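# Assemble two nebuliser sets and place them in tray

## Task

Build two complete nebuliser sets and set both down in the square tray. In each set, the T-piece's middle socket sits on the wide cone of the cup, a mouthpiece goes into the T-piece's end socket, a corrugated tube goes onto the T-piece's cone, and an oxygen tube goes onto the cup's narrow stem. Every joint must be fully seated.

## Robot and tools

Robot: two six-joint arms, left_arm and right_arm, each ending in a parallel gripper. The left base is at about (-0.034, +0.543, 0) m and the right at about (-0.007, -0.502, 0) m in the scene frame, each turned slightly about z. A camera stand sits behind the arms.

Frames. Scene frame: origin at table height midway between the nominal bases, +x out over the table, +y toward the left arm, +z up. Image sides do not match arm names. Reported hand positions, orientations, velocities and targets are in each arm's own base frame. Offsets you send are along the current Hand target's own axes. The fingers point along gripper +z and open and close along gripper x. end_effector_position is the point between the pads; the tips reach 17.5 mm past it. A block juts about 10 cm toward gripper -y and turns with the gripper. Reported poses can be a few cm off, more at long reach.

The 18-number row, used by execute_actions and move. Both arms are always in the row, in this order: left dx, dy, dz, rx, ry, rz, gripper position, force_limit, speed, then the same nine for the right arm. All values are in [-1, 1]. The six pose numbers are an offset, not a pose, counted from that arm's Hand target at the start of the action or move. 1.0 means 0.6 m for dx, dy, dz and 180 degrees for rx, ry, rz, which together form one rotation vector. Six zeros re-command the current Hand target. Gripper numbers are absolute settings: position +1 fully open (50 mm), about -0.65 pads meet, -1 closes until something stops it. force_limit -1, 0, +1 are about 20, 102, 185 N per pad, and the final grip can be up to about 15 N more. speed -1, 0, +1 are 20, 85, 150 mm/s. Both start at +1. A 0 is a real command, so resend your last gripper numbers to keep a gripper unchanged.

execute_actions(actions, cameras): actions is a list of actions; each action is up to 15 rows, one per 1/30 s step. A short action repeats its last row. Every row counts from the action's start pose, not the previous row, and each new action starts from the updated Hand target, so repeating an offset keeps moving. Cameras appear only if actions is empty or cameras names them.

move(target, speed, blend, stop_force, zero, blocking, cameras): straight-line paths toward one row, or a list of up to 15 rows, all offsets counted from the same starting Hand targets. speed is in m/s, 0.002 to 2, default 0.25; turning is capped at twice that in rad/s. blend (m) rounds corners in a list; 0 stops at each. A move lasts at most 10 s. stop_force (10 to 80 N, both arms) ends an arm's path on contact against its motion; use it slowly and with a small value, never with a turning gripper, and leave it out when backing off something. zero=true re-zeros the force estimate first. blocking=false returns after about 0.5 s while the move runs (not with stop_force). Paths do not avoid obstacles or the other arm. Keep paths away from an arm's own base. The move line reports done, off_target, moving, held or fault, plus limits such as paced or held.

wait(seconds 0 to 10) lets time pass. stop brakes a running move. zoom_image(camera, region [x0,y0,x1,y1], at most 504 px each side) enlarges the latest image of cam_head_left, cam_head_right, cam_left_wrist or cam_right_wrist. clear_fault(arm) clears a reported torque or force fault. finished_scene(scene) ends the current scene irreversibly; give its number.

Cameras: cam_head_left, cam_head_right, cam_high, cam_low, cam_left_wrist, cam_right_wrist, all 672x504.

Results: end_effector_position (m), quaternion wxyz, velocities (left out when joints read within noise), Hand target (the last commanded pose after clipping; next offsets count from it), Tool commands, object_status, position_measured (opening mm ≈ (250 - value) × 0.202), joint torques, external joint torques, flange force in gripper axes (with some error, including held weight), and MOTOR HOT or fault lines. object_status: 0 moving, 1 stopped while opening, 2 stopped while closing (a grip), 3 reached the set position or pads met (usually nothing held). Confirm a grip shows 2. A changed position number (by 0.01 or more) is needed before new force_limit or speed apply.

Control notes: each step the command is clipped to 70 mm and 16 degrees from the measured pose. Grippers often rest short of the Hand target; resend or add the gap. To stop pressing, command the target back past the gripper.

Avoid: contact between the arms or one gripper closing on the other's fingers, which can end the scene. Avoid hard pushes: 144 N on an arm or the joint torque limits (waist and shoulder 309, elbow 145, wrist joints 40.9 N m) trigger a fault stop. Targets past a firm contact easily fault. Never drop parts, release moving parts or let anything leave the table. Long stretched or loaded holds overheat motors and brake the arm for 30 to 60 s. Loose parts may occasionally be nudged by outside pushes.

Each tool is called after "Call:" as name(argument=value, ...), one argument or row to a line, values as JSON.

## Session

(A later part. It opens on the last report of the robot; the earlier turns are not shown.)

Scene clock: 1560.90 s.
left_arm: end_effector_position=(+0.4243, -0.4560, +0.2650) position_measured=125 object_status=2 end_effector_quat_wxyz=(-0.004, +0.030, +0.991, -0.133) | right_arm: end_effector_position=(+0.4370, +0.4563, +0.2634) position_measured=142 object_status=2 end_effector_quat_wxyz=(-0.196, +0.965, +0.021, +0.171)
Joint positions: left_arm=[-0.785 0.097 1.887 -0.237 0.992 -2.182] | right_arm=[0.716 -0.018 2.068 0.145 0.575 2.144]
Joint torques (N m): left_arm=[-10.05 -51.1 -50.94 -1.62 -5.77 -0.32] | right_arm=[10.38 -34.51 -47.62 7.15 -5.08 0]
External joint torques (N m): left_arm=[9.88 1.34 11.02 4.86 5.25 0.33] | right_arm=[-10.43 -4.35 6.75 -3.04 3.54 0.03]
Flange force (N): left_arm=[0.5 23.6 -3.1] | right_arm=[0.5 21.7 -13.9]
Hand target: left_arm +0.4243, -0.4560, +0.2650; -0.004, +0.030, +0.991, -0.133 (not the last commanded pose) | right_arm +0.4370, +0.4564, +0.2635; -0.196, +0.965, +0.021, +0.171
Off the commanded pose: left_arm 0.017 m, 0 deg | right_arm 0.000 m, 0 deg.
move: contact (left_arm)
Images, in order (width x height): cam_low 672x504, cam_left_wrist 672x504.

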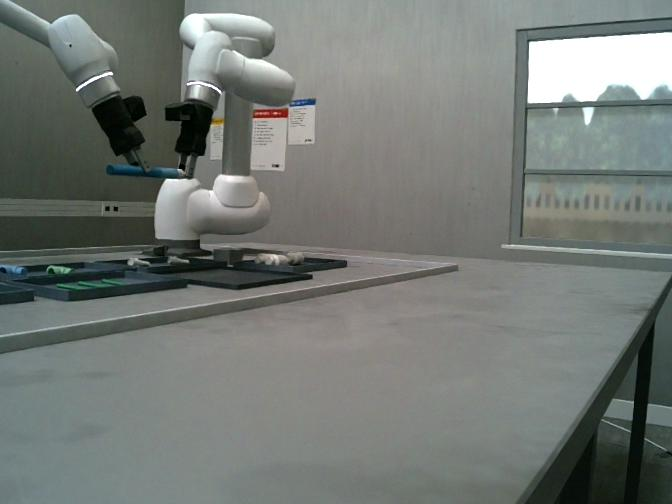

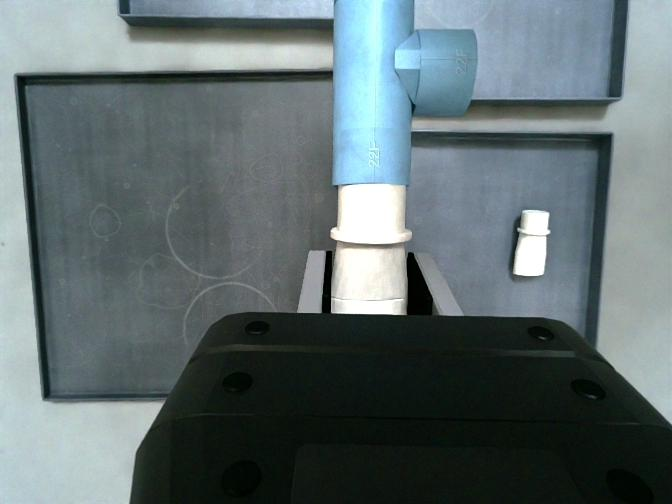

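Call:
move(
  target=[0,0.00304,-0.00169,0,0,0,-1,0.4,-0.7,0,0,0,0,0,0,-1,0.2,-0.5],
  speed=0.03,
)

Call:
move(
  target=[0,-0.03257,0.0071,0,0,0,-1,0.4,-0.7,0,0,0,0,0,0,-1,0.2,-0.5],
  speed=0.016,
  stop_force=20,
  cameras=["cam_left_wrist"],
)

Call:
zoom_image(
  camera="cam_left_wrist",
  region=[320, 150, 430, 250],
)

Scene clock: 1575.03 s.
left_arm: end_effector_position=(+0.4244, -0.4540, +0.2655) position_measured=125 object_status=2 end_effector_quat_wxyz=(-0.004, +0.030, +0.991, -0.133) | right_arm: end_effector_position=(+0.4370, +0.4565, +0.2635) position_measured=142 object_status=2 end_effector_quat_wxyz=(-0.196, +0.965, +0.021, +0.171)
Joint positions: left_arm=[-0.782 0.094 1.889 -0.238 0.994 -2.179] | right_arm=[0.716 -0.018 2.068 0.145 0.575 2.144]
Joint torques (N m): left_arm=[1.51 -52.11 -40.47 3.43 -0.98 -0.15] | right_arm=[-2.13 -37.92 -39.65 3.91 -1.49 0.03]
External joint torques (N m): left_arm=[-1.5 2.42 0.53 -0.17 0.47 0.15] | right_arm=[2.1 -0.88 -1.07 0.18 -0.04 0]
Flange force (N): left_arm=[-0.9 -2.9 2.4] | right_arm=[-1.7 -3.9 -1.2]
Hand target: left_arm +0.4244, -0.4540, +0.2655; -0.004, +0.030, +0.991, -0.133 | right_arm +0.4370, +0.4564, +0.2635; -0.196, +0.965, +0.021, +0.171
Off the commanded pose: left_arm 0.000 m, 0 deg | right_arm 0.000 m, 0 deg.
move: done

Scene clock: 1575.97 s.
left_arm: end_effector_position=(+0.4242, -0.4557, +0.2655) position_measured=125 object_status=2 end_effector_quat_wxyz=(-0.004, +0.030, +0.991, -0.132) | right_arm: end_effector_position=(+0.4370, +0.4564, +0.2635) position_measured=142 object_status=2 end_effector_quat_wxyz=(-0.196, +0.965, +0.021, +0.171)
Joint positions: left_arm=[-0.785 0.096 1.887 -0.237 0.994 -2.182] | right_arm=[0.716 -0.018 2.068 0.145 0.575 2.144]
Joint torques (N m): left_arm=[-9.91 -50.62 -50.17 -1.49 -5.47 -0.39] | right_arm=[9.6 -34.99 -47.98 7.09 -5.19 0.12]
External joint torques (N m): left_arm=[9.84 0.74 10.2 4.75 4.96 0.39] | right_arm=[-9.8 -3.98 7.02 -2.97 3.64 -0.09]
Flange force (N): left_arm=[0.1 23.2 -3.7] | right_arm=[-0.1 21.2 -13.4]
Hand target: left_arm +0.4242, -0.4557, +0.2656; -0.004, +0.030, +0.991, -0.132 (not the last commanded pose) | right_arm +0.4370, +0.4564, +0.2635; -0.196, +0.965, +0.021, +0.171
Off the commanded pose: left_arm 0.018 m, 0 deg | right_arm 0.000 m, 0 deg.
move: contact (left_arm)
Images, in order (width x height): cam_left_wrist 672x504.

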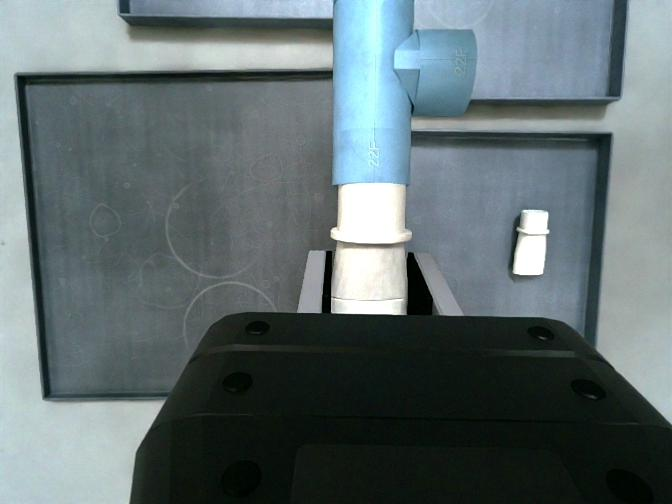

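Scaled by 4.582 from the camera's 672x504 image, which has a finer 960x720 frame.

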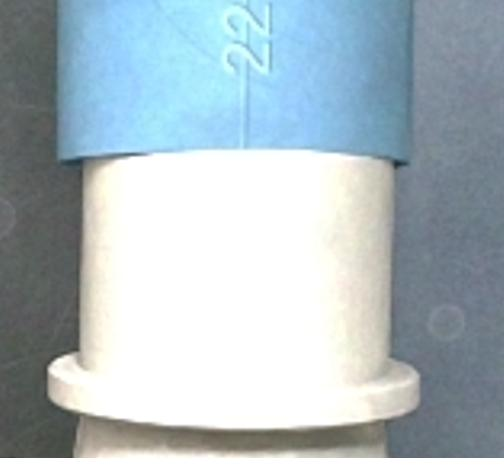

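Call:
move(
  target=[0,0.00368,0.00124,0,0,0,-1,0.4,-0.7,0,0,0,0,0,0,-1,0.2,-0.5],
  speed=0.03,
)

Call:
move(
  target=[0,-0.03257,0.0071,0,0,0,-1,0.4,-0.7,0,0,0,0,0,0,-1,0.2,-0.5],
  speed=0.016,
  stop_force=20,
  cameras=["cam_left_wrist"],
)

Call:
zoom_image(
  camera="cam_left_wrist",
  region=[320, 150, 430, 250],
)

Scene clock: 1581.83 s.
left_arm: end_effector_position=(+0.4243, -0.4538, +0.2643) position_measured=125 object_status=2 end_effector_quat_wxyz=(-0.004, +0.030, +0.991, -0.132) | right_arm: end_effector_position=(+0.4370, +0.4564, +0.2635) position_measured=142 object_status=2 end_effector_quat_wxyz=(-0.196, +0.965, +0.021, +0.171)
Joint positions: left_arm=[-0.782 0.095 1.89 -0.238 0.992 -2.179] | right_arm=[0.716 -0.018 2.068 0.145 0.575 2.144]
Joint torques (N m): left_arm=[1.41 -52.07 -40.27 3.54 -0.93 -0.16] | right_arm=[-2.22 -37.62 -39.8 3.87 -1.41 0.03]
External joint torques (N m): left_arm=[-1.63 2.49 0.34 -0.29 0.42 0.16] | right_arm=[2.21 -1.21 -1.01 0.23 -0.13 0]
Flange force (N): left_arm=[-1.1 -3.3 2.4] | right_arm=[-2.2 -3.7 -1.5]
Hand target: left_arm +0.4243, -0.4537, +0.2643; -0.004, +0.030, +0.991, -0.132 | right_arm +0.4370, +0.4564, +0.2635; -0.196, +0.965, +0.021, +0.171
Off the commanded pose: left_arm 0.000 m, 0 deg | right_arm 0.000 m, 0 deg.
move: done

Scene clock: 1583.10 s.
left_arm: end_effector_position=(+0.4237, -0.4644, +0.2647) position_measured=125 object_status=2 end_effector_quat_wxyz=(-0.004, +0.030, +0.991, -0.132) | right_arm: end_effector_position=(+0.4370, +0.4564, +0.2635) position_measured=142 object_status=2 end_effector_quat_wxyz=(-0.196, +0.965, +0.021, +0.171)
Joint positions: left_arm=[-0.796 0.105 1.878 -0.235 0.991 -2.194] | right_arm=[0.716 -0.018 2.068 0.145 0.575 2.144]
Joint torques (N m): left_arm=[-8.17 -53.52 -47.25 -0.75 -3.77 -0.1] | right_arm=[4.52 -34.87 -46.49 6.23 -4.9 0.38]
External joint torques (N m): left_arm=[8.14 2.75 7.34 4.02 3.26 0.1] | right_arm=[-4.64 -3.91 5.69 -2.12 3.36 -0.35]
Flange force (N): left_arm=[-3.4 15.9 -0.6] | right_arm=[-3.7 13.4 -12.0]
Hand target: left_arm +0.4237, -0.4644, +0.2648; -0.004, +0.030, +0.991, -0.132 (not the last commanded pose) | right_arm +0.4370, +0.4564, +0.2635; -0.196, +0.965, +0.021, +0.171
Off the commanded pose: left_arm 0.009 m, 0 deg | right_arm 0.000 m, 0 deg.
move: contact (left_arm)
Images, in order (width x height): cam_left_wrist 672x504.

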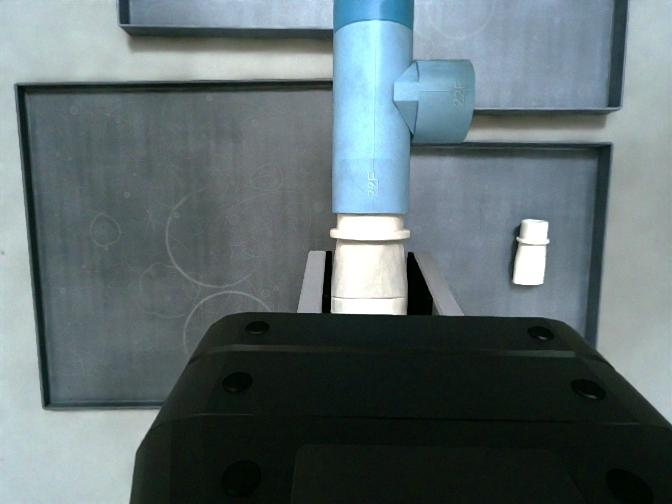

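Scaled by 4.582 from the camera's 672x504 image, which has a finer 960x720 frame.

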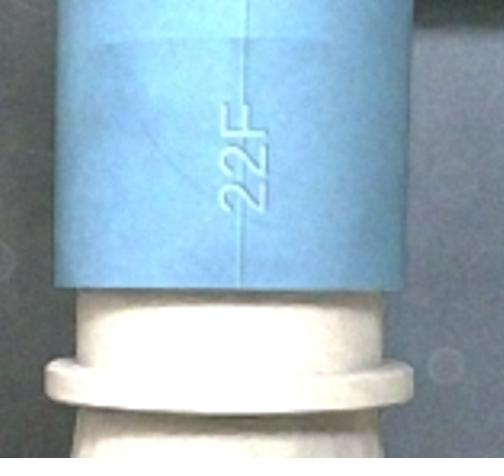

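Call:
move(
  target=[0,-0.03257,0.0071,0,0,0,-1,0.4,-0.7,0,0,0,0,0,0,-1,0.2,-0.5],
  speed=0.014,
  stop_force=55,
  zero=false,
  cameras=["cam_left_wrist", "cam_right_wrist"],
)

Call:
zoom_image(
  camera="cam_left_wrist",
  region=[320, 170, 430, 270],
)

Scene clock: 1588.20 s.
left_arm: end_effector_position=(+0.4233, -0.4710, +0.2650) position_measured=125 object_status=2 end_effector_quat_wxyz=(-0.004, +0.030, +0.991, -0.132) | right_arm: end_effector_position=(+0.4370, +0.4563, +0.2634) position_measured=142 object_status=2 end_effector_quat_wxyz=(-0.196, +0.965, +0.021, +0.171)
Joint positions: left_arm=[-0.805 0.112 1.87 -0.233 0.991 -2.204] | right_arm=[0.716 -0.018 2.068 0.145 0.575 2.144]
Joint torques (N m): left_arm=[-25.17 -52.07 -60.75 -7.9 -10.42 -0.18] | right_arm=[20.48 -32.35 -59.23 10.96 -10.73 0.51]
External joint torques (N m): left_arm=[25.15 0.64 20.95 11.16 9.91 0.18] | right_arm=[-20.49 -6.8 18.32 -6.85 9.19 -0.48]
Flange force (N): left_arm=[-3.6 52.6 -9.8] | right_arm=[-3.0 47.3 -27.6]
Hand target: left_arm +0.4233, -0.4710, +0.2650; -0.004, +0.030, +0.991, -0.132 (not the last commanded pose) | right_arm +0.4370, +0.4564, +0.2635; -0.196, +0.965, +0.021, +0.171
Off the commanded pose: left_arm 0.013 m, 0 deg | right_arm 0.000 m, 0 deg.
move: contact (left_arm)
Images, in order (width x height): cam_left_wrist 672x504, cam_right_wrist 672x504.

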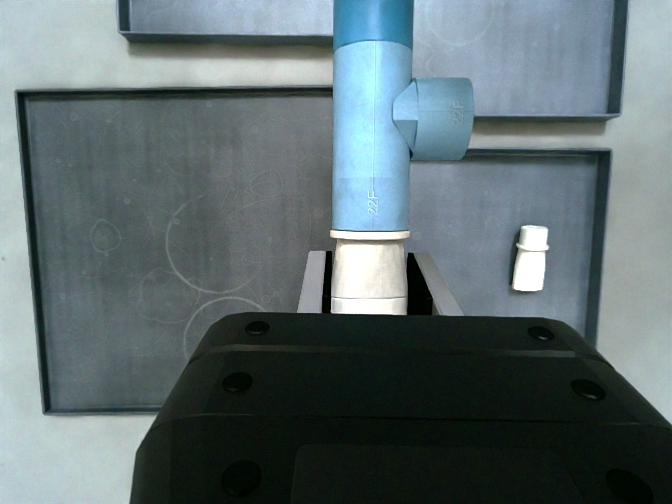

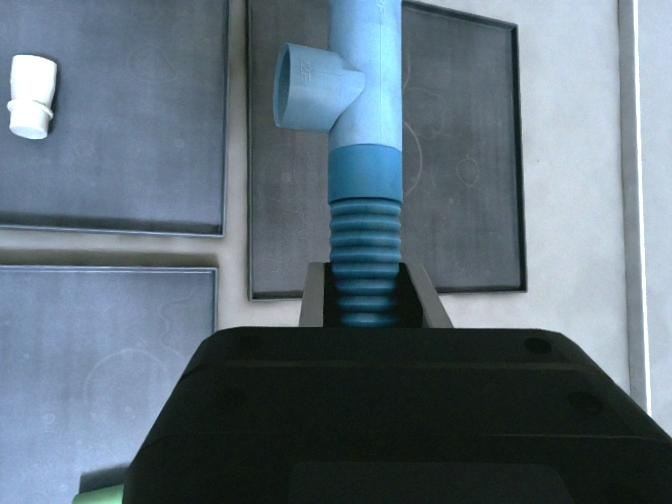

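Scaled by 4.582 from the camera's 672x504 image, which has a finer 960x720 frame.

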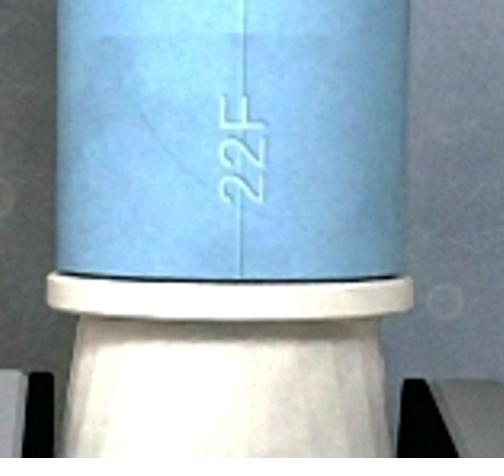

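Call:
move(
  target=[0,-0.0163,0.00355,0,0,0,-1,0.4,-0.7,0,0,0,0,0,0,-1,0.2,-0.5],
  speed=0.012,
  stop_force=76,
  zero=false,
  cameras=["cam_left_wrist"],
)

Call:
zoom_image(
  camera="cam_left_wrist",
  region=[320, 170, 430, 270],
)

Scene clock: 1593.13 s.
left_arm: end_effector_position=(+0.4231, -0.4725, +0.2651) position_measured=125 object_status=2 end_effector_quat_wxyz=(-0.004, +0.030, +0.991, -0.132) | right_arm: end_effector_position=(+0.4370, +0.4564, +0.2635) position_measured=142 object_status=2 end_effector_quat_wxyz=(-0.196, +0.965, +0.021, +0.171)
Joint positions: left_arm=[-0.807 0.113 1.868 -0.232 0.991 -2.206] | right_arm=[0.716 -0.018 2.068 0.145 0.575 2.144]
Joint torques (N m): left_arm=[-38.99 -49.84 -72.04 -13.55 -15.84 -0.2] | right_arm=[33.84 -30.08 -69.39 14.75 -15.36 0.48]
External joint torques (N m): left_arm=[39.01 -1.74 32.08 16.83 15.31 0.2] | right_arm=[-33.97 -8.63 28.47 -10.63 13.82 -0.45]
Flange force (N): left_arm=[-3.0 83.0 -17.8] | right_arm=[-1.3 75.1 -39.5]
Hand target: left_arm +0.4231, -0.4725, +0.2651; -0.004, +0.030, +0.991, -0.132 (not the last commanded pose) | right_arm +0.4370, +0.4564, +0.2635; -0.196, +0.965, +0.021, +0.171
Off the commanded pose: left_arm 0.009 m, 0 deg | right_arm 0.000 m, 0 deg.
move: contact (left_arm)
Images, in order (width x height): cam_left_wrist 672x504.

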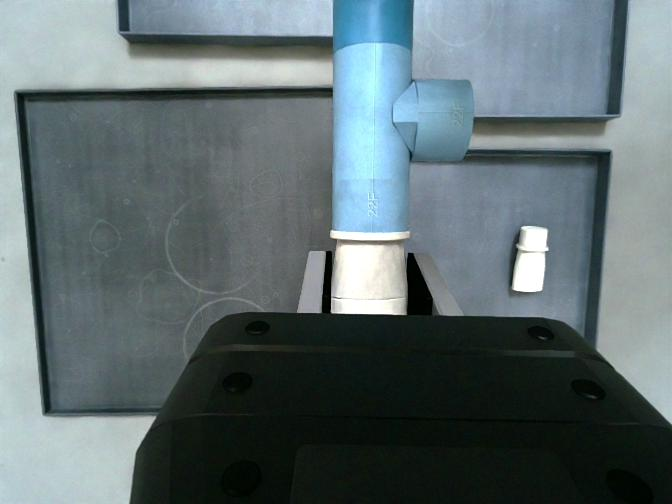

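Scaled by 4.582 from the camera's 672x504 image, which has a finer 960x720 frame.

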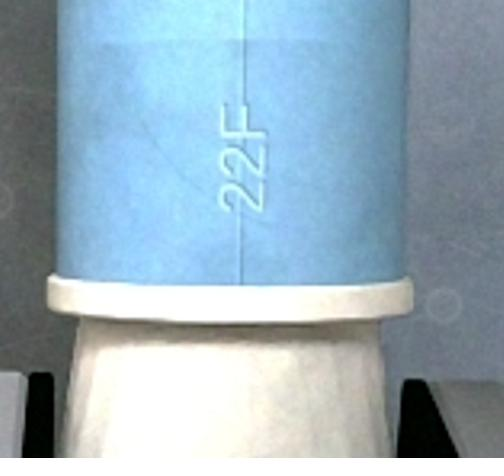

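Call:
move(
  target=[0,0.0035,-0.00076,0,0,0,-1,0.4,-0.7,0,0,0,0,0,0,-1,0.2,-0.5],
  speed=0.02,
)

Call:
move(
  target=[0,0,0,0,0,0,-1,0.4,-0.7,0,0,0,0,0,0,0.5,0.2,-0.5],
)

Call:
move(
  target=[
    [0,0,0,0,0,0,-1,0.4,-0.7,0,0,-0.25,0,0,0,0.5,0.2,-0.5],
    [0,0,0,0,0,0,-1,0.4,-0.7,0.0268,0.3119,-0.1939,0.3201,0.2264,-0.3422,0.5,0.2,-0.5],
  ],
  speed=0.3,
  blend=[0.04, 0],
  cameras=["cam_low", "cam_left_wrist", "cam_high"],
)

Scene clock: 1693.03 s.
left_arm: end_effector_position=(+0.4233, -0.4705, +0.2650) position_measured=125 object_status=2 end_effector_quat_wxyz=(-0.004, +0.030, +0.991, -0.132) | right_arm: end_effector_position=(+0.4370, +0.4565, +0.2636) position_measured=142 object_status=2 end_effector_quat_wxyz=(-0.196, +0.965, +0.021, +0.172)
Joint positions: left_arm=[-0.804 0.111 1.871 -0.233 0.991 -2.203] | right_arm=[0.716 -0.018 2.068 0.145 0.575 2.144]
Joint torques (N m): left_arm=[-11.46 -52.86 -50.13 -2.36 -5.34 -0.33] | right_arm=[8.07 -35.19 -49.87 7.44 -6.4 0.54]
External joint torques (N m): left_arm=[11.42 1.2 9.87 5.66 4.8 0.33] | right_arm=[-8.06 -3.7 9.06 -3.34 4.87 -0.51]
Flange force (N): left_arm=[-2.6 23.7 -4.0] | right_arm=[-3.6 21.0 -14.4]
Hand target: left_arm +0.4233, -0.4703, +0.2650; -0.004, +0.030, +0.991, -0.132 | right_arm +0.4370, +0.4564, +0.2635; -0.196, +0.965, +0.021, +0.171
Off the commanded pose: left_arm 0.000 m, 0 deg | right_arm 0.000 m, 0 deg.
move: done

Scene clock: 1693.53 s.
left_arm: end_effector_position=(+0.4233, -0.4704, +0.2650) position_measured=125 object_status=2 end_effector_quat_wxyz=(-0.004, +0.030, +0.991, -0.132) | right_arm: end_effector_position=(+0.4370, +0.4565, +0.2635) position_measured=78 object_status=3 end_effector_quat_wxyz=(-0.196, +0.965, +0.021, +0.171)
Joint positions: left_arm=[-0.804 0.111 1.871 -0.233 0.991 -2.203] | right_arm=[0.716 -0.018 2.068 0.145 0.575 2.144]
Joint torques (N m): left_arm=[1.73 -53.91 -40.55 3.52 -0.94 -0.15] | right_arm=[-2.17 -37.39 -39.48 3.5 -1.42 0.04]
External joint torques (N m): left_arm=[-1.9 2.84 0.59 -0.25 0.42 0.15] | right_arm=[1.93 -1.71 -1.56 0.63 -0.13 -0.01]
Flange force (N): left_arm=[-0.8 -3.5 3.0] | right_arm=[-1.0 -3.0 -2.3]
Hand target: left_arm +0.4233, -0.4703, +0.2650; -0.004, +0.030, +0.991, -0.132 | right_arm +0.4370, +0.4564, +0.2635; -0.196, +0.965, +0.021, +0.171
Off the commanded pose: left_arm 0.000 m, 0 deg | right_arm 0.000 m, 0 deg.
move: done

Scene clock: 1697.20 s.
left_arm: end_effector_position=(+0.4233, -0.4703, +0.2650) position_measured=125 object_status=2 end_effector_quat_wxyz=(-0.004, +0.030, +0.991, -0.132) | right_arm: end_effector_position=(+0.4346, +0.2385, +0.3001) position_measured=78 object_status=3 end_effector_quat_wxyz=(+0.491, -0.508, -0.492, -0.508)
Joint positions: left_arm=[-0.804 0.111 1.871 -0.233 0.991 -2.203] | right_arm=[-0.202 0.182 2.362 1.431 1.665 -0.98]
Joint torques (N m): left_arm=[1.84 -53.85 -40.55 3.53 -0.96 -0.12] | right_arm=[-2.08 -45.09 -26.93 1.86 2.73 0.11]
External joint torques (N m): left_arm=[-2 2.73 0.49 -0.25 0.42 0.12] | right_arm=[2.03 -1.87 -0.83 0.19 -0.18 -0.04]
Flange force (N): left_arm=[-0.6 -3.8 2.9] | right_arm=[3.9 -0.1 5.4]
Hand target: left_arm +0.4233, -0.4703, +0.2650; -0.004, +0.030, +0.991, -0.132 | right_arm +0.4346, +0.2385, +0.3001; +0.491, -0.508, -0.492, -0.508
Off the commanded pose: left_arm 0.000 m, 0 deg | right_arm 0.000 m, 0 deg.
move: done
Images, in order (width x height): cam_high 672x504, cam_low 672x504, cam_left_wrist 672x504.

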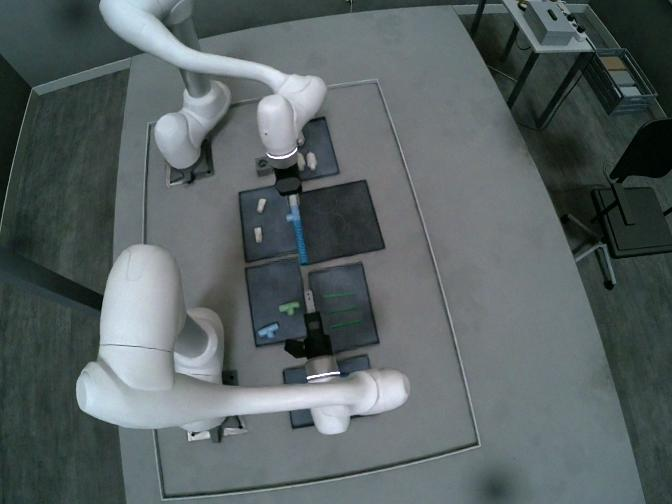

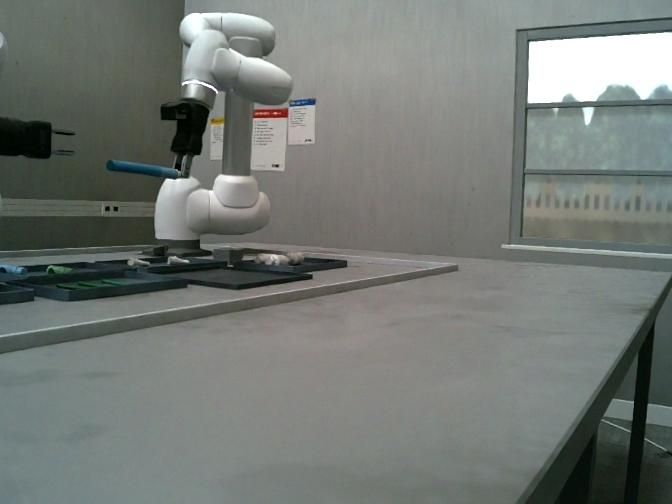

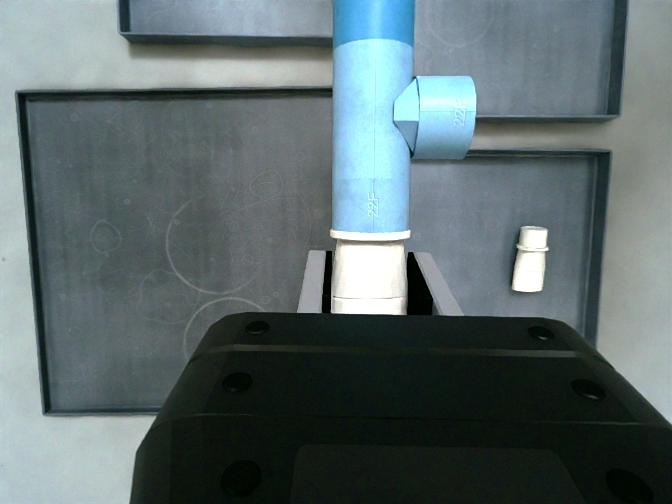

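Call:
zoom_image(
  camera="cam_low",
  region=[100, 145, 200, 195],
)

Call:
zoom_image(
  camera="cam_left_wrist",
  region=[310, 0, 490, 260],
)

Scaled by 5.040 from the camera's 672x504 image, which has a finer 960x720 frame.

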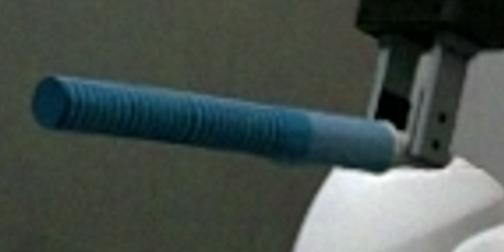

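Scaled by 1.938 from the camera's 672x504 image, which has a finer 960x720 frame.

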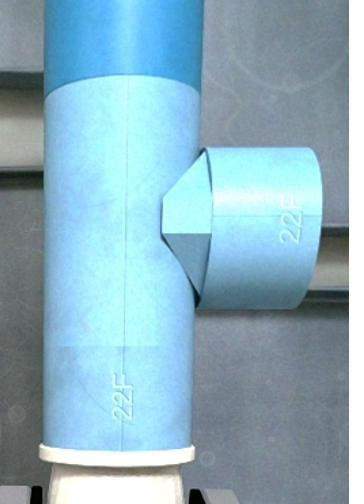

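Call:
zoom_image(
  camera="cam_low",
  region=[0, 105, 100, 175],
)

Scaled by 5.040 from the camera's 672x504 image, which has a finer 960x720 frame.

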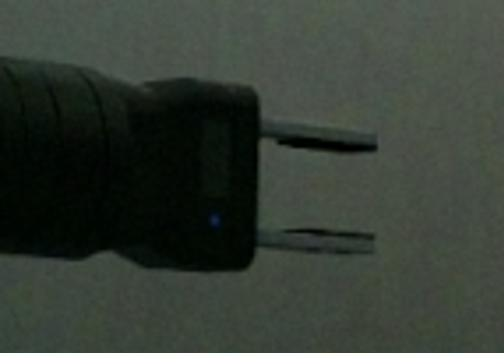

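Call:
move(
  target=[-0.1037,-0.1482,-0.0424,-0.01047,0.12181,0.48496,-1,0.4,-0.7,0,0,0,0,0,0,0.5,0.2,-0.5],
  speed=0.3,
  cameras=["cam_low", "cam_left_wrist", "cam_right_wrist", "cam_high"],
)

Call:
zoom_image(
  camera="cam_low",
  region=[60, 120, 200, 190],
)

Scene clock: 1718.20 s.
left_arm: end_effector_position=(+0.4806, -0.5531, +0.3128) position_measured=125 object_status=2 end_effector_quat_wxyz=(-0.083, +0.723, +0.681, -0.076) | right_arm: end_effector_position=(+0.4346, +0.2385, +0.3001) position_measured=78 object_status=3 end_effector_quat_wxyz=(+0.491, -0.508, -0.492, -0.508)
Joint positions: left_arm=[-0.841 0.39 1.416 -0.157 1.5 -0.757] | right_arm=[-0.202 0.182 2.362 1.431 1.665 -0.98]
Joint torques (N m): left_arm=[1.64 -84.58 -41.84 3.89 0.16 -0.11] | right_arm=[-2 -45.35 -26.88 1.9 2.8 0.05]
External joint torques (N m): left_arm=[-1.75 2.81 0.21 -0.24 0.38 0.11] | right_arm=[1.88 -1.52 -0.93 0.16 -0.25 0.02]
Flange force (N): left_arm=[-4.3 1.8 0.3] | right_arm=[3.5 0.5 5.0]
Hand target: left_arm +0.4807, -0.5531, +0.3127; -0.083, +0.723, +0.681, -0.076 | right_arm +0.4346, +0.2385, +0.3001; +0.491, -0.508, -0.492, -0.508
Off the commanded pose: left_arm 0.000 m, 0 deg | right_arm 0.000 m, 0 deg.
move: done
Images, in order (width x height): cam_high 672x504, cam_low 672x504, cam_left_wrist 672x504, cam_right_wrist 672x504.

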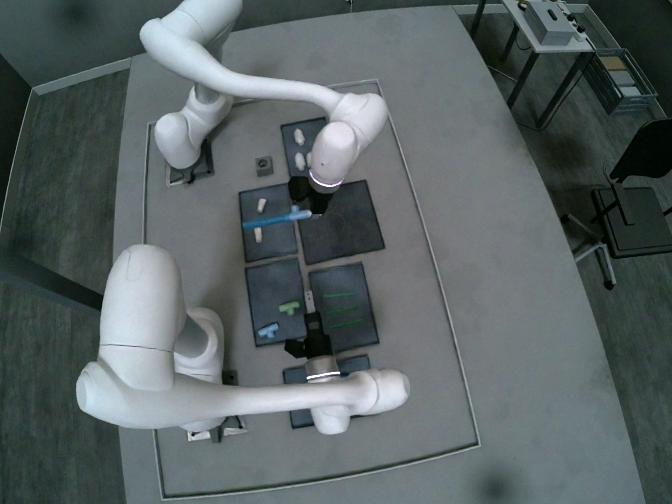

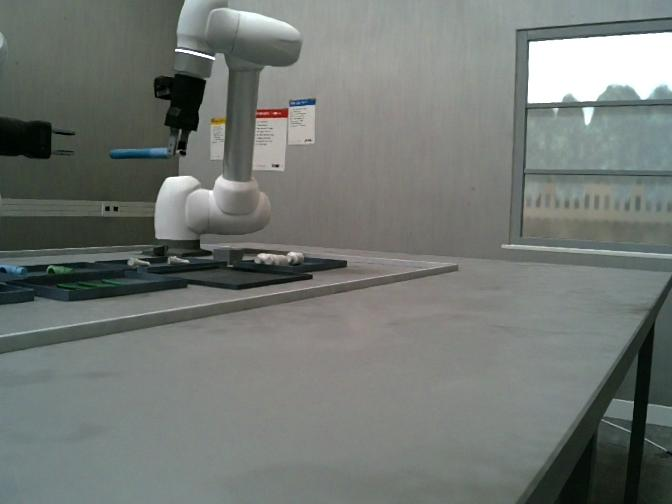

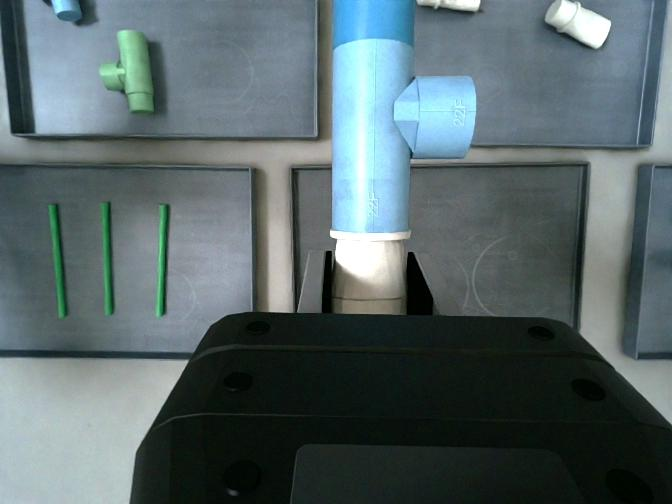

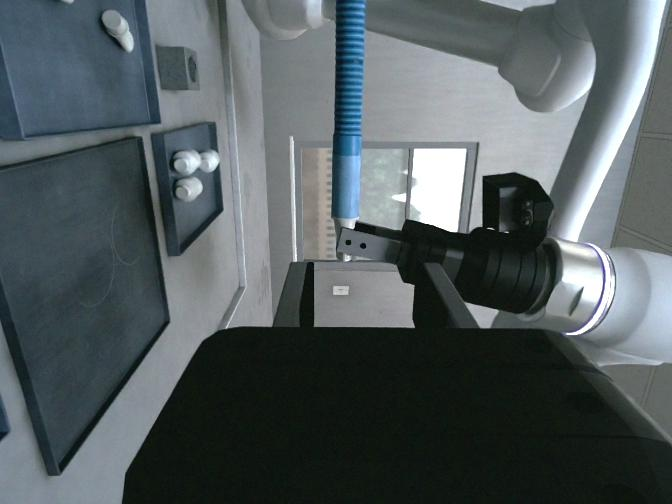

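Scaled by 3.600 from the camera's 672x504 image, which has a finer 960x720 frame.

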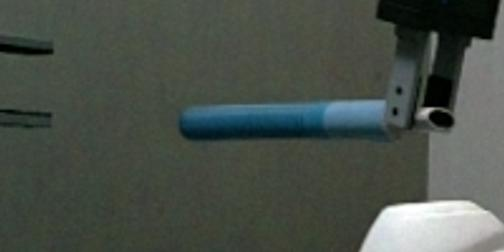

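Call:
move(
  target=[0,0,0,0,0,0,-1,0.4,-0.7,0.001,0.0015,0.38,0,0,0,0.6,0.2,-0.5],
  speed=0.2,
  cameras=["cam_right_wrist", "cam_left_wrist", "cam_low"],
)

Call:
zoom_image(
  camera="cam_right_wrist",
  region=[240, 60, 480, 330],
)

Call:
zoom_image(
  camera="cam_low",
  region=[60, 120, 200, 190],
)

Scene clock: 1731.93 s.
left_arm: end_effector_position=(+0.4807, -0.5531, +0.3127) position_measured=125 object_status=2 end_effector_quat_wxyz=(-0.083, +0.723, +0.681, -0.076) | right_arm: end_effector_position=(+0.4431, +0.4663, +0.3006) position_measured=63 object_status=3 end_effector_quat_wxyz=(+0.491, -0.508, -0.492, -0.508)
Joint positions: left_arm=[-0.841 0.39 1.416 -0.157 1.5 -0.757] | right_arm=[0.312 0.231 2.291 1.855 1.373 -0.981]
Joint torques (N m): left_arm=[1.87 -84.33 -42.08 3.9 0.15 -0.14] | right_arm=[-1.93 -53.26 -29.02 0.86 2.73 0.12]
External joint torques (N m): left_arm=[-1.97 3.43 0.62 -0.26 0.38 0.14] | right_arm=[1.8 -0.96 -0.82 0.13 -0.18 -0.04]
Flange force (N): left_arm=[-4.5 1.8 1.1] | right_arm=[2.1 -1.2 4.2]
Hand target: left_arm +0.4807, -0.5531, +0.3127; -0.083, +0.723, +0.681, -0.076 | right_arm +0.4430, +0.4664, +0.3006; +0.491, -0.508, -0.492, -0.508
Off the commanded pose: left_arm 0.000 m, 0 deg | right_arm 0.000 m, 0 deg.
move: done
Images, in order (width x height): cam_low 672x504, cam_left_wrist 672x504, cam_right_wrist 672x504.

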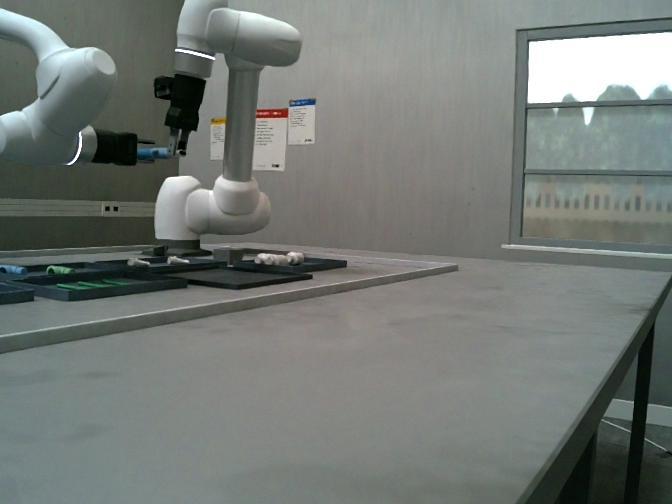

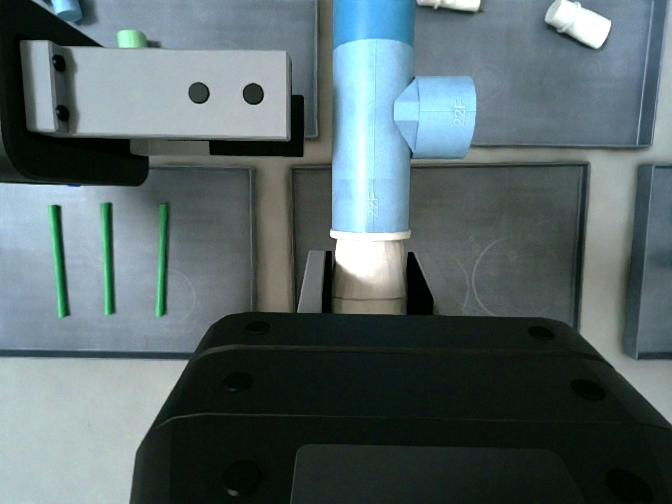

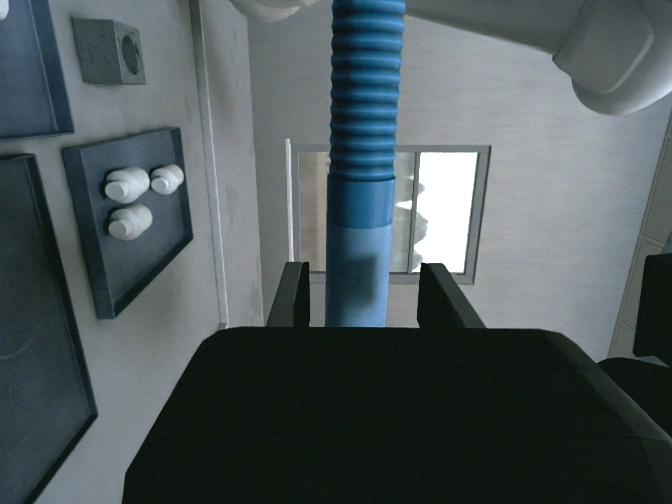

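Scaled by 1.867 from the camera's 672x504 image, which has a finer 960x720 frame.

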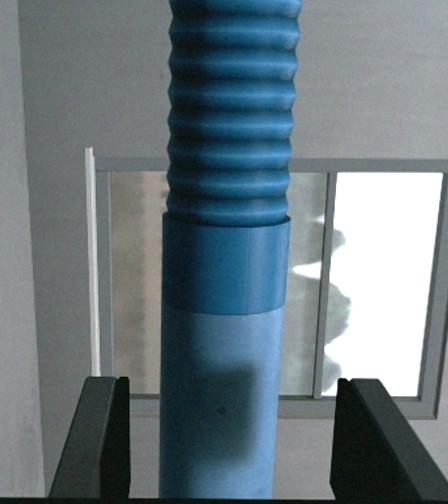

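Scaled by 3.600 from the camera's 672x504 image, which has a finer 960x720 frame.

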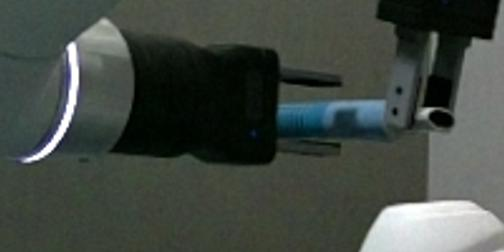

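Call:
move(
  target=[0,0,0,0,0,0,-1,0.4,-0.7,-0.0033,0,0.05,0,0,0,0.6,0.2,-0.5],
  speed=0.06,
  cameras=["cam_right_wrist", "cam_left_wrist"],
)

Call:
zoom_image(
  camera="cam_left_wrist",
  region=[220, 0, 500, 260],
)

Scene clock: 1745.53 s.
left_arm: end_effector_position=(+0.4807, -0.5531, +0.3127) position_measured=125 object_status=2 end_effector_quat_wxyz=(-0.083, +0.723, +0.681, -0.076) | right_arm: end_effector_position=(+0.4440, +0.4964, +0.2986) position_measured=63 object_status=3 end_effector_quat_wxyz=(+0.491, -0.508, -0.492, -0.508)
Joint positions: left_arm=[-0.841 0.39 1.416 -0.157 1.5 -0.757] | right_arm=[0.371 0.251 2.269 1.905 1.339 -0.989]
Joint torques (N m): left_arm=[1.76 -84.27 -42.08 3.88 0.17 -0.15] | right_arm=[-2.13 -55.26 -29.21 0.7 2.76 0.13]
External joint torques (N m): left_arm=[-2.09 3.06 0.64 -0.25 0.37 0.15] | right_arm=[1.85 -0.8 -0.89 0.14 -0.22 -0.05]
Flange force (N): left_arm=[-4.2 1.2 1.2] | right_arm=[1.8 -1.2 4.3]
Hand target: left_arm +0.4807, -0.5531, +0.3127; -0.083, +0.723, +0.681, -0.076 | right_arm +0.4440, +0.4964, +0.2986; +0.491, -0.508, -0.492, -0.508
Off the commanded pose: left_arm 0.000 m, 0 deg | right_arm 0.000 m, 0 deg.
move: done
Images, in order (width x height): cam_left_wrist 672x504, cam_right_wrist 672x504.

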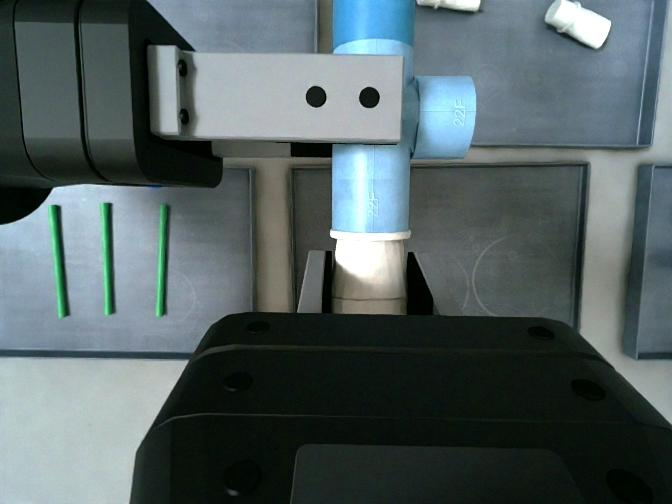

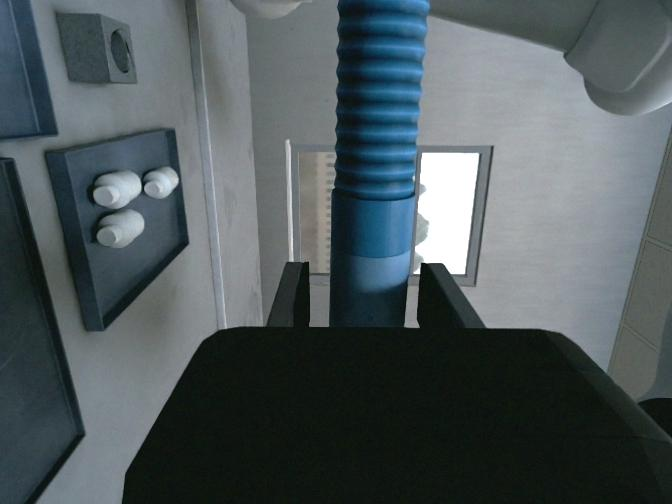

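Scaled by 1.800 from the camera's 672x504 image, which has a finer 960x720 frame.

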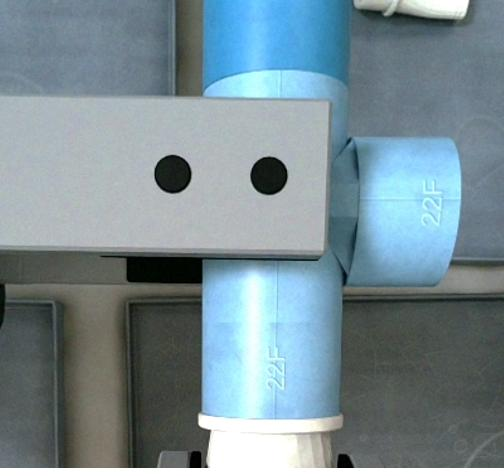

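Call:
move(
  target=[0,0,0,0,0,0,-1,0.4,-0.7,0,0,-0.0025,0,0,0,0.6,0.2,-0.5],
  speed=0.05,
)

Call:
move(
  target=[0,0,0,0,0,0,-1,0.4,-0.7,0,0,0,0,0,0,-1,0.5,-0.7],
  cameras=["cam_right_wrist", "cam_left_wrist"],
)

Scene clock: 1754.17 s.
left_arm: end_effector_position=(+0.4807, -0.5531, +0.3127) position_measured=125 object_status=2 end_effector_quat_wxyz=(-0.083, +0.723, +0.681, -0.076) | right_arm: end_effector_position=(+0.4440, +0.4949, +0.2986) position_measured=63 object_status=3 end_effector_quat_wxyz=(+0.491, -0.508, -0.492, -0.508)
Joint positions: left_arm=[-0.841 0.39 1.416 -0.157 1.5 -0.757] | right_arm=[0.368 0.25 2.27 1.903 1.341 -0.989]
Joint torques (N m): left_arm=[1.85 -84.12 -42.07 3.87 0.15 -0.15] | right_arm=[-2.02 -54.76 -29.17 0.72 2.78 0.03]
External joint torques (N m): left_arm=[-2.12 3 0.53 -0.24 0.38 0.15] | right_arm=[1.9 -1.74 -1.08 0.13 -0.22 0.04]
Flange force (N): left_arm=[-4.4 1.3 1.0] | right_arm=[3.8 -1.9 4.0]
Hand target: left_arm +0.4807, -0.5531, +0.3127; -0.083, +0.723, +0.681, -0.076 | right_arm +0.4440, +0.4949, +0.2986; +0.491, -0.508, -0.492, -0.508
Off the commanded pose: left_arm 0.000 m, 0 deg | right_arm 0.000 m, 0 deg.
move: done

Scene clock: 1754.77 s.
left_arm: end_effector_position=(+0.4807, -0.5531, +0.3127) position_measured=125 object_status=2 end_effector_quat_wxyz=(-0.083, +0.723, +0.681, -0.076) | right_arm: end_effector_position=(+0.4440, +0.4949, +0.2986) position_measured=134 object_status=2 end_effector_quat_wxyz=(+0.491, -0.508, -0.492, -0.508)
Joint positions: left_arm=[-0.841 0.39 1.416 -0.157 1.5 -0.757] | right_arm=[0.368 0.25 2.27 1.903 1.341 -0.989]
Joint torques (N m): left_arm=[1.98 -85.27 -42.99 3.79 0.25 -0.16] | right_arm=[-1.95 -53.96 -28.26 0.35 2.38 0.09]
External joint torques (N m): left_arm=[-1.63 3.9 1.46 -0.13 0.29 0.16] | right_arm=[1.93 -2.5 -1.77 0.48 0.18 -0.01]
Flange force (N): left_arm=[-3.4 1.6 2.6] | right_arm=[4.9 -1.8 4.3]
Hand target: left_arm +0.4807, -0.5531, +0.3127; -0.083, +0.723, +0.681, -0.076 | right_arm +0.4440, +0.4949, +0.2986; +0.491, -0.508, -0.492, -0.508
Off the commanded pose: left_arm 0.000 m, 0 deg | right_arm 0.000 m, 0 deg.
move: done
Images, in order (width x height): cam_left_wrist 672x504, cam_right_wrist 672x504.

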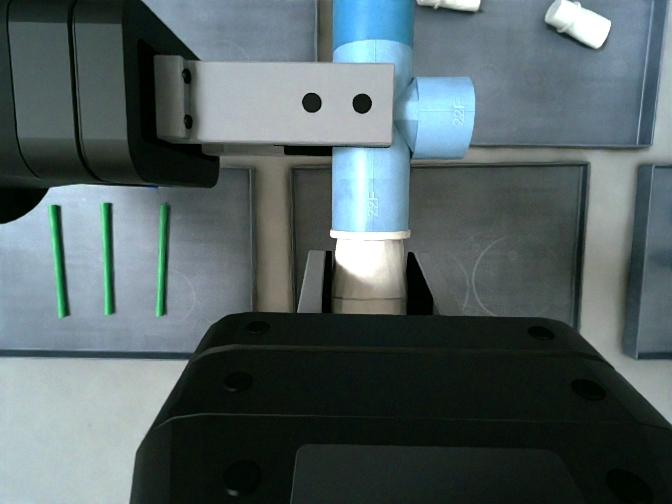

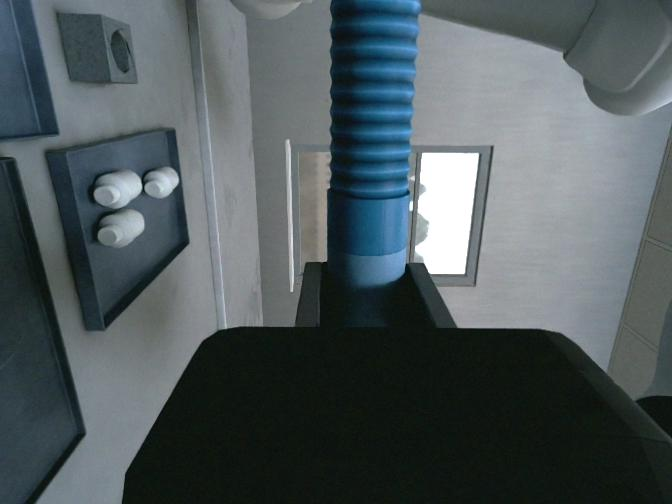

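Call:
move(
  target=[0,0,0,0,0,0,0.9,0.4,-0.6,0,0,0,0,0,0,-1,0.5,-0.7],
)

Call:
move(
  target=[
    [0,0,-0.2,0,0,0,0.9,0.4,-0.6,0,0,0,0,0,0,-1,0.5,-0.7],
    [0.787,-0.042,0.0313,-0.05555,-0.05717,-0.4976,0.9,0.4,-0.6,0,0,0,0,0,0,-1,0.5,-0.7],
  ],
  speed=0.35,
  blend=[0.04, 0],
  cameras=["cam_low", "cam_left_wrist", "cam_right_wrist"],
)

Call:
zoom_image(
  camera="cam_low",
  region=[100, 125, 220, 185],
)

Scene clock: 1767.30 s.
left_arm: end_effector_position=(+0.4807, -0.5531, +0.3127) position_measured=18 object_status=0 end_effector_quat_wxyz=(-0.083, +0.723, +0.681, -0.076) | right_arm: end_effector_position=(+0.4440, +0.4949, +0.2986) position_measured=134 object_status=2 end_effector_quat_wxyz=(+0.491, -0.508, -0.492, -0.508)
Joint positions: left_arm=[-0.841 0.39 1.416 -0.157 1.5 -0.757] | right_arm=[0.368 0.25 2.27 1.903 1.341 -0.989]
Joint torques (N m): left_arm=[1.59 -84.25 -41.97 3.94 0.13 -0.16] | right_arm=[-2.14 -55.61 -29.36 0.76 2.85 0.1]
External joint torques (N m): left_arm=[-1.96 3.25 0.62 -0.32 0.4 0.16] | right_arm=[2.09 -0.99 -0.79 0.08 -0.28 -0.02]
Flange force (N): left_arm=[-4.3 1.6 1.1] | right_arm=[2.3 -1.7 4.6]
Hand target: left_arm +0.4807, -0.5531, +0.3127; -0.083, +0.723, +0.681, -0.076 | right_arm +0.4440, +0.4949, +0.2986; +0.491, -0.508, -0.492, -0.508
Off the commanded pose: left_arm 0.000 m, 0 deg | right_arm 0.000 m, 0 deg.
move: done

Scene clock: 1770.33 s.
left_arm: end_effector_position=(+0.4803, -0.0800, +0.3011) position_measured=18 object_status=3 end_effector_quat_wxyz=(+0.000, +0.030, +1.000, -0.001) | right_arm: end_effector_position=(+0.4440, +0.4949, +0.2986) position_measured=134 object_status=2 end_effector_quat_wxyz=(+0.491, -0.508, -0.492, -0.508)
Joint positions: left_arm=[-0.235 -0.071 1.968 -0.001 1.244 -1.746] | right_arm=[0.368 0.25 2.27 1.903 1.341 -0.989]
Joint torques (N m): left_arm=[0.45 -35.79 -41.7 4.27 -0.44 -0.16] | right_arm=[-1.96 -55.31 -29.31 0.74 2.83 0.09]
External joint torques (N m): left_arm=[-0.32 2.06 0.49 -0.23 0.42 0.16] | right_arm=[1.61 -0.97 -0.88 0.12 -0.28 -0.02]
Flange force (N): left_arm=[-2.5 -0.6 1.0] | right_arm=[2.3 -1.1 3.8]
Hand target: left_arm +0.4803, -0.0800, +0.3011; +0.000, +0.030, +1.000, -0.001 | right_arm +0.4440, +0.4949, +0.2986; +0.491, -0.508, -0.492, -0.508
Off the commanded pose: left_arm 0.000 m, 0 deg | right_arm 0.000 m, 0 deg.
move: done
Images, in order (width x height): cam_low 672x504, cam_left_wrist 672x504, cam_right_wrist 672x504.

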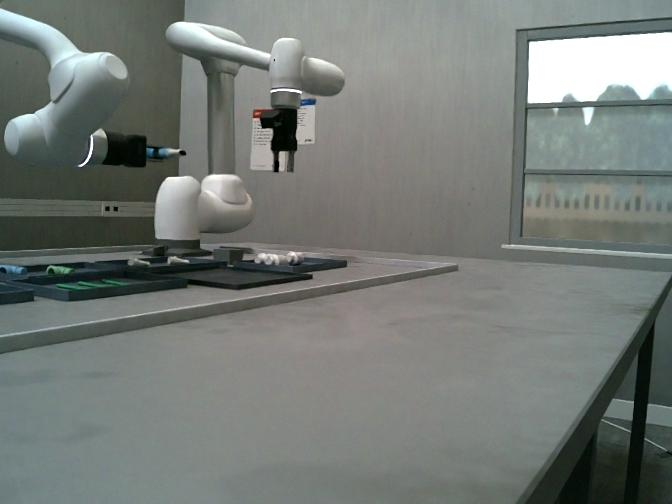

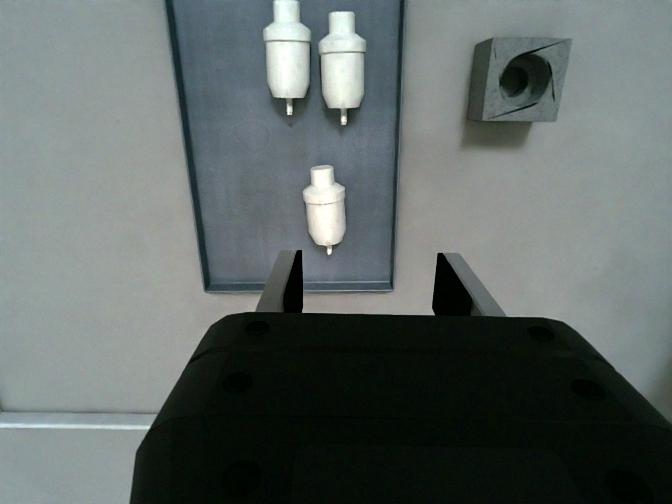

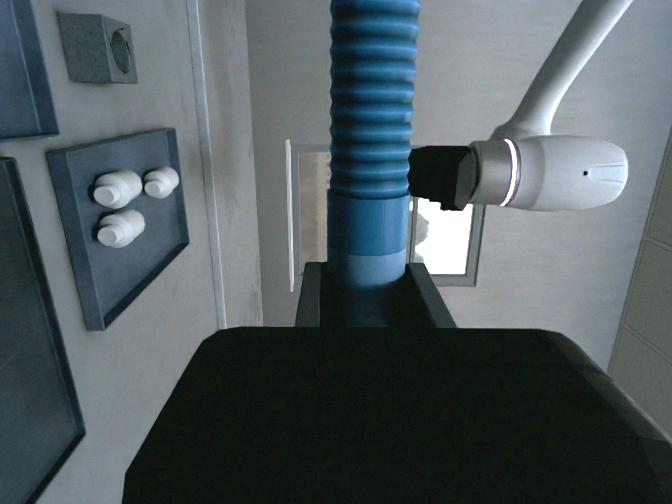

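Scaled by 4.200 from the camera's 672x504 image, which has a finer 960x720 frame.

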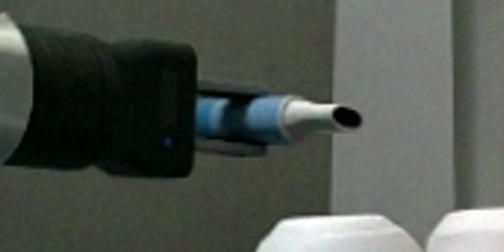

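Call:
zoom_image(
  camera="cam_left_wrist",
  region=[260, 150, 400, 270],
)

Scaled by 3.600 from the camera's 672x504 image, which has a finer 960x720 frame.

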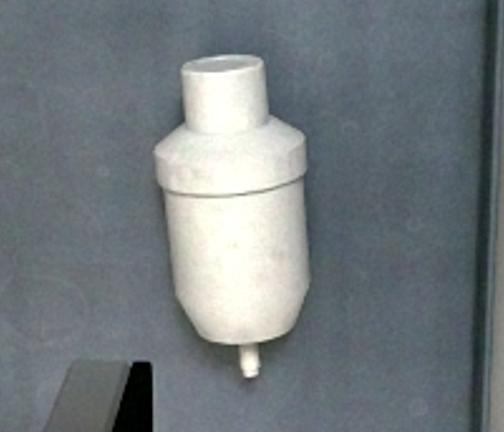

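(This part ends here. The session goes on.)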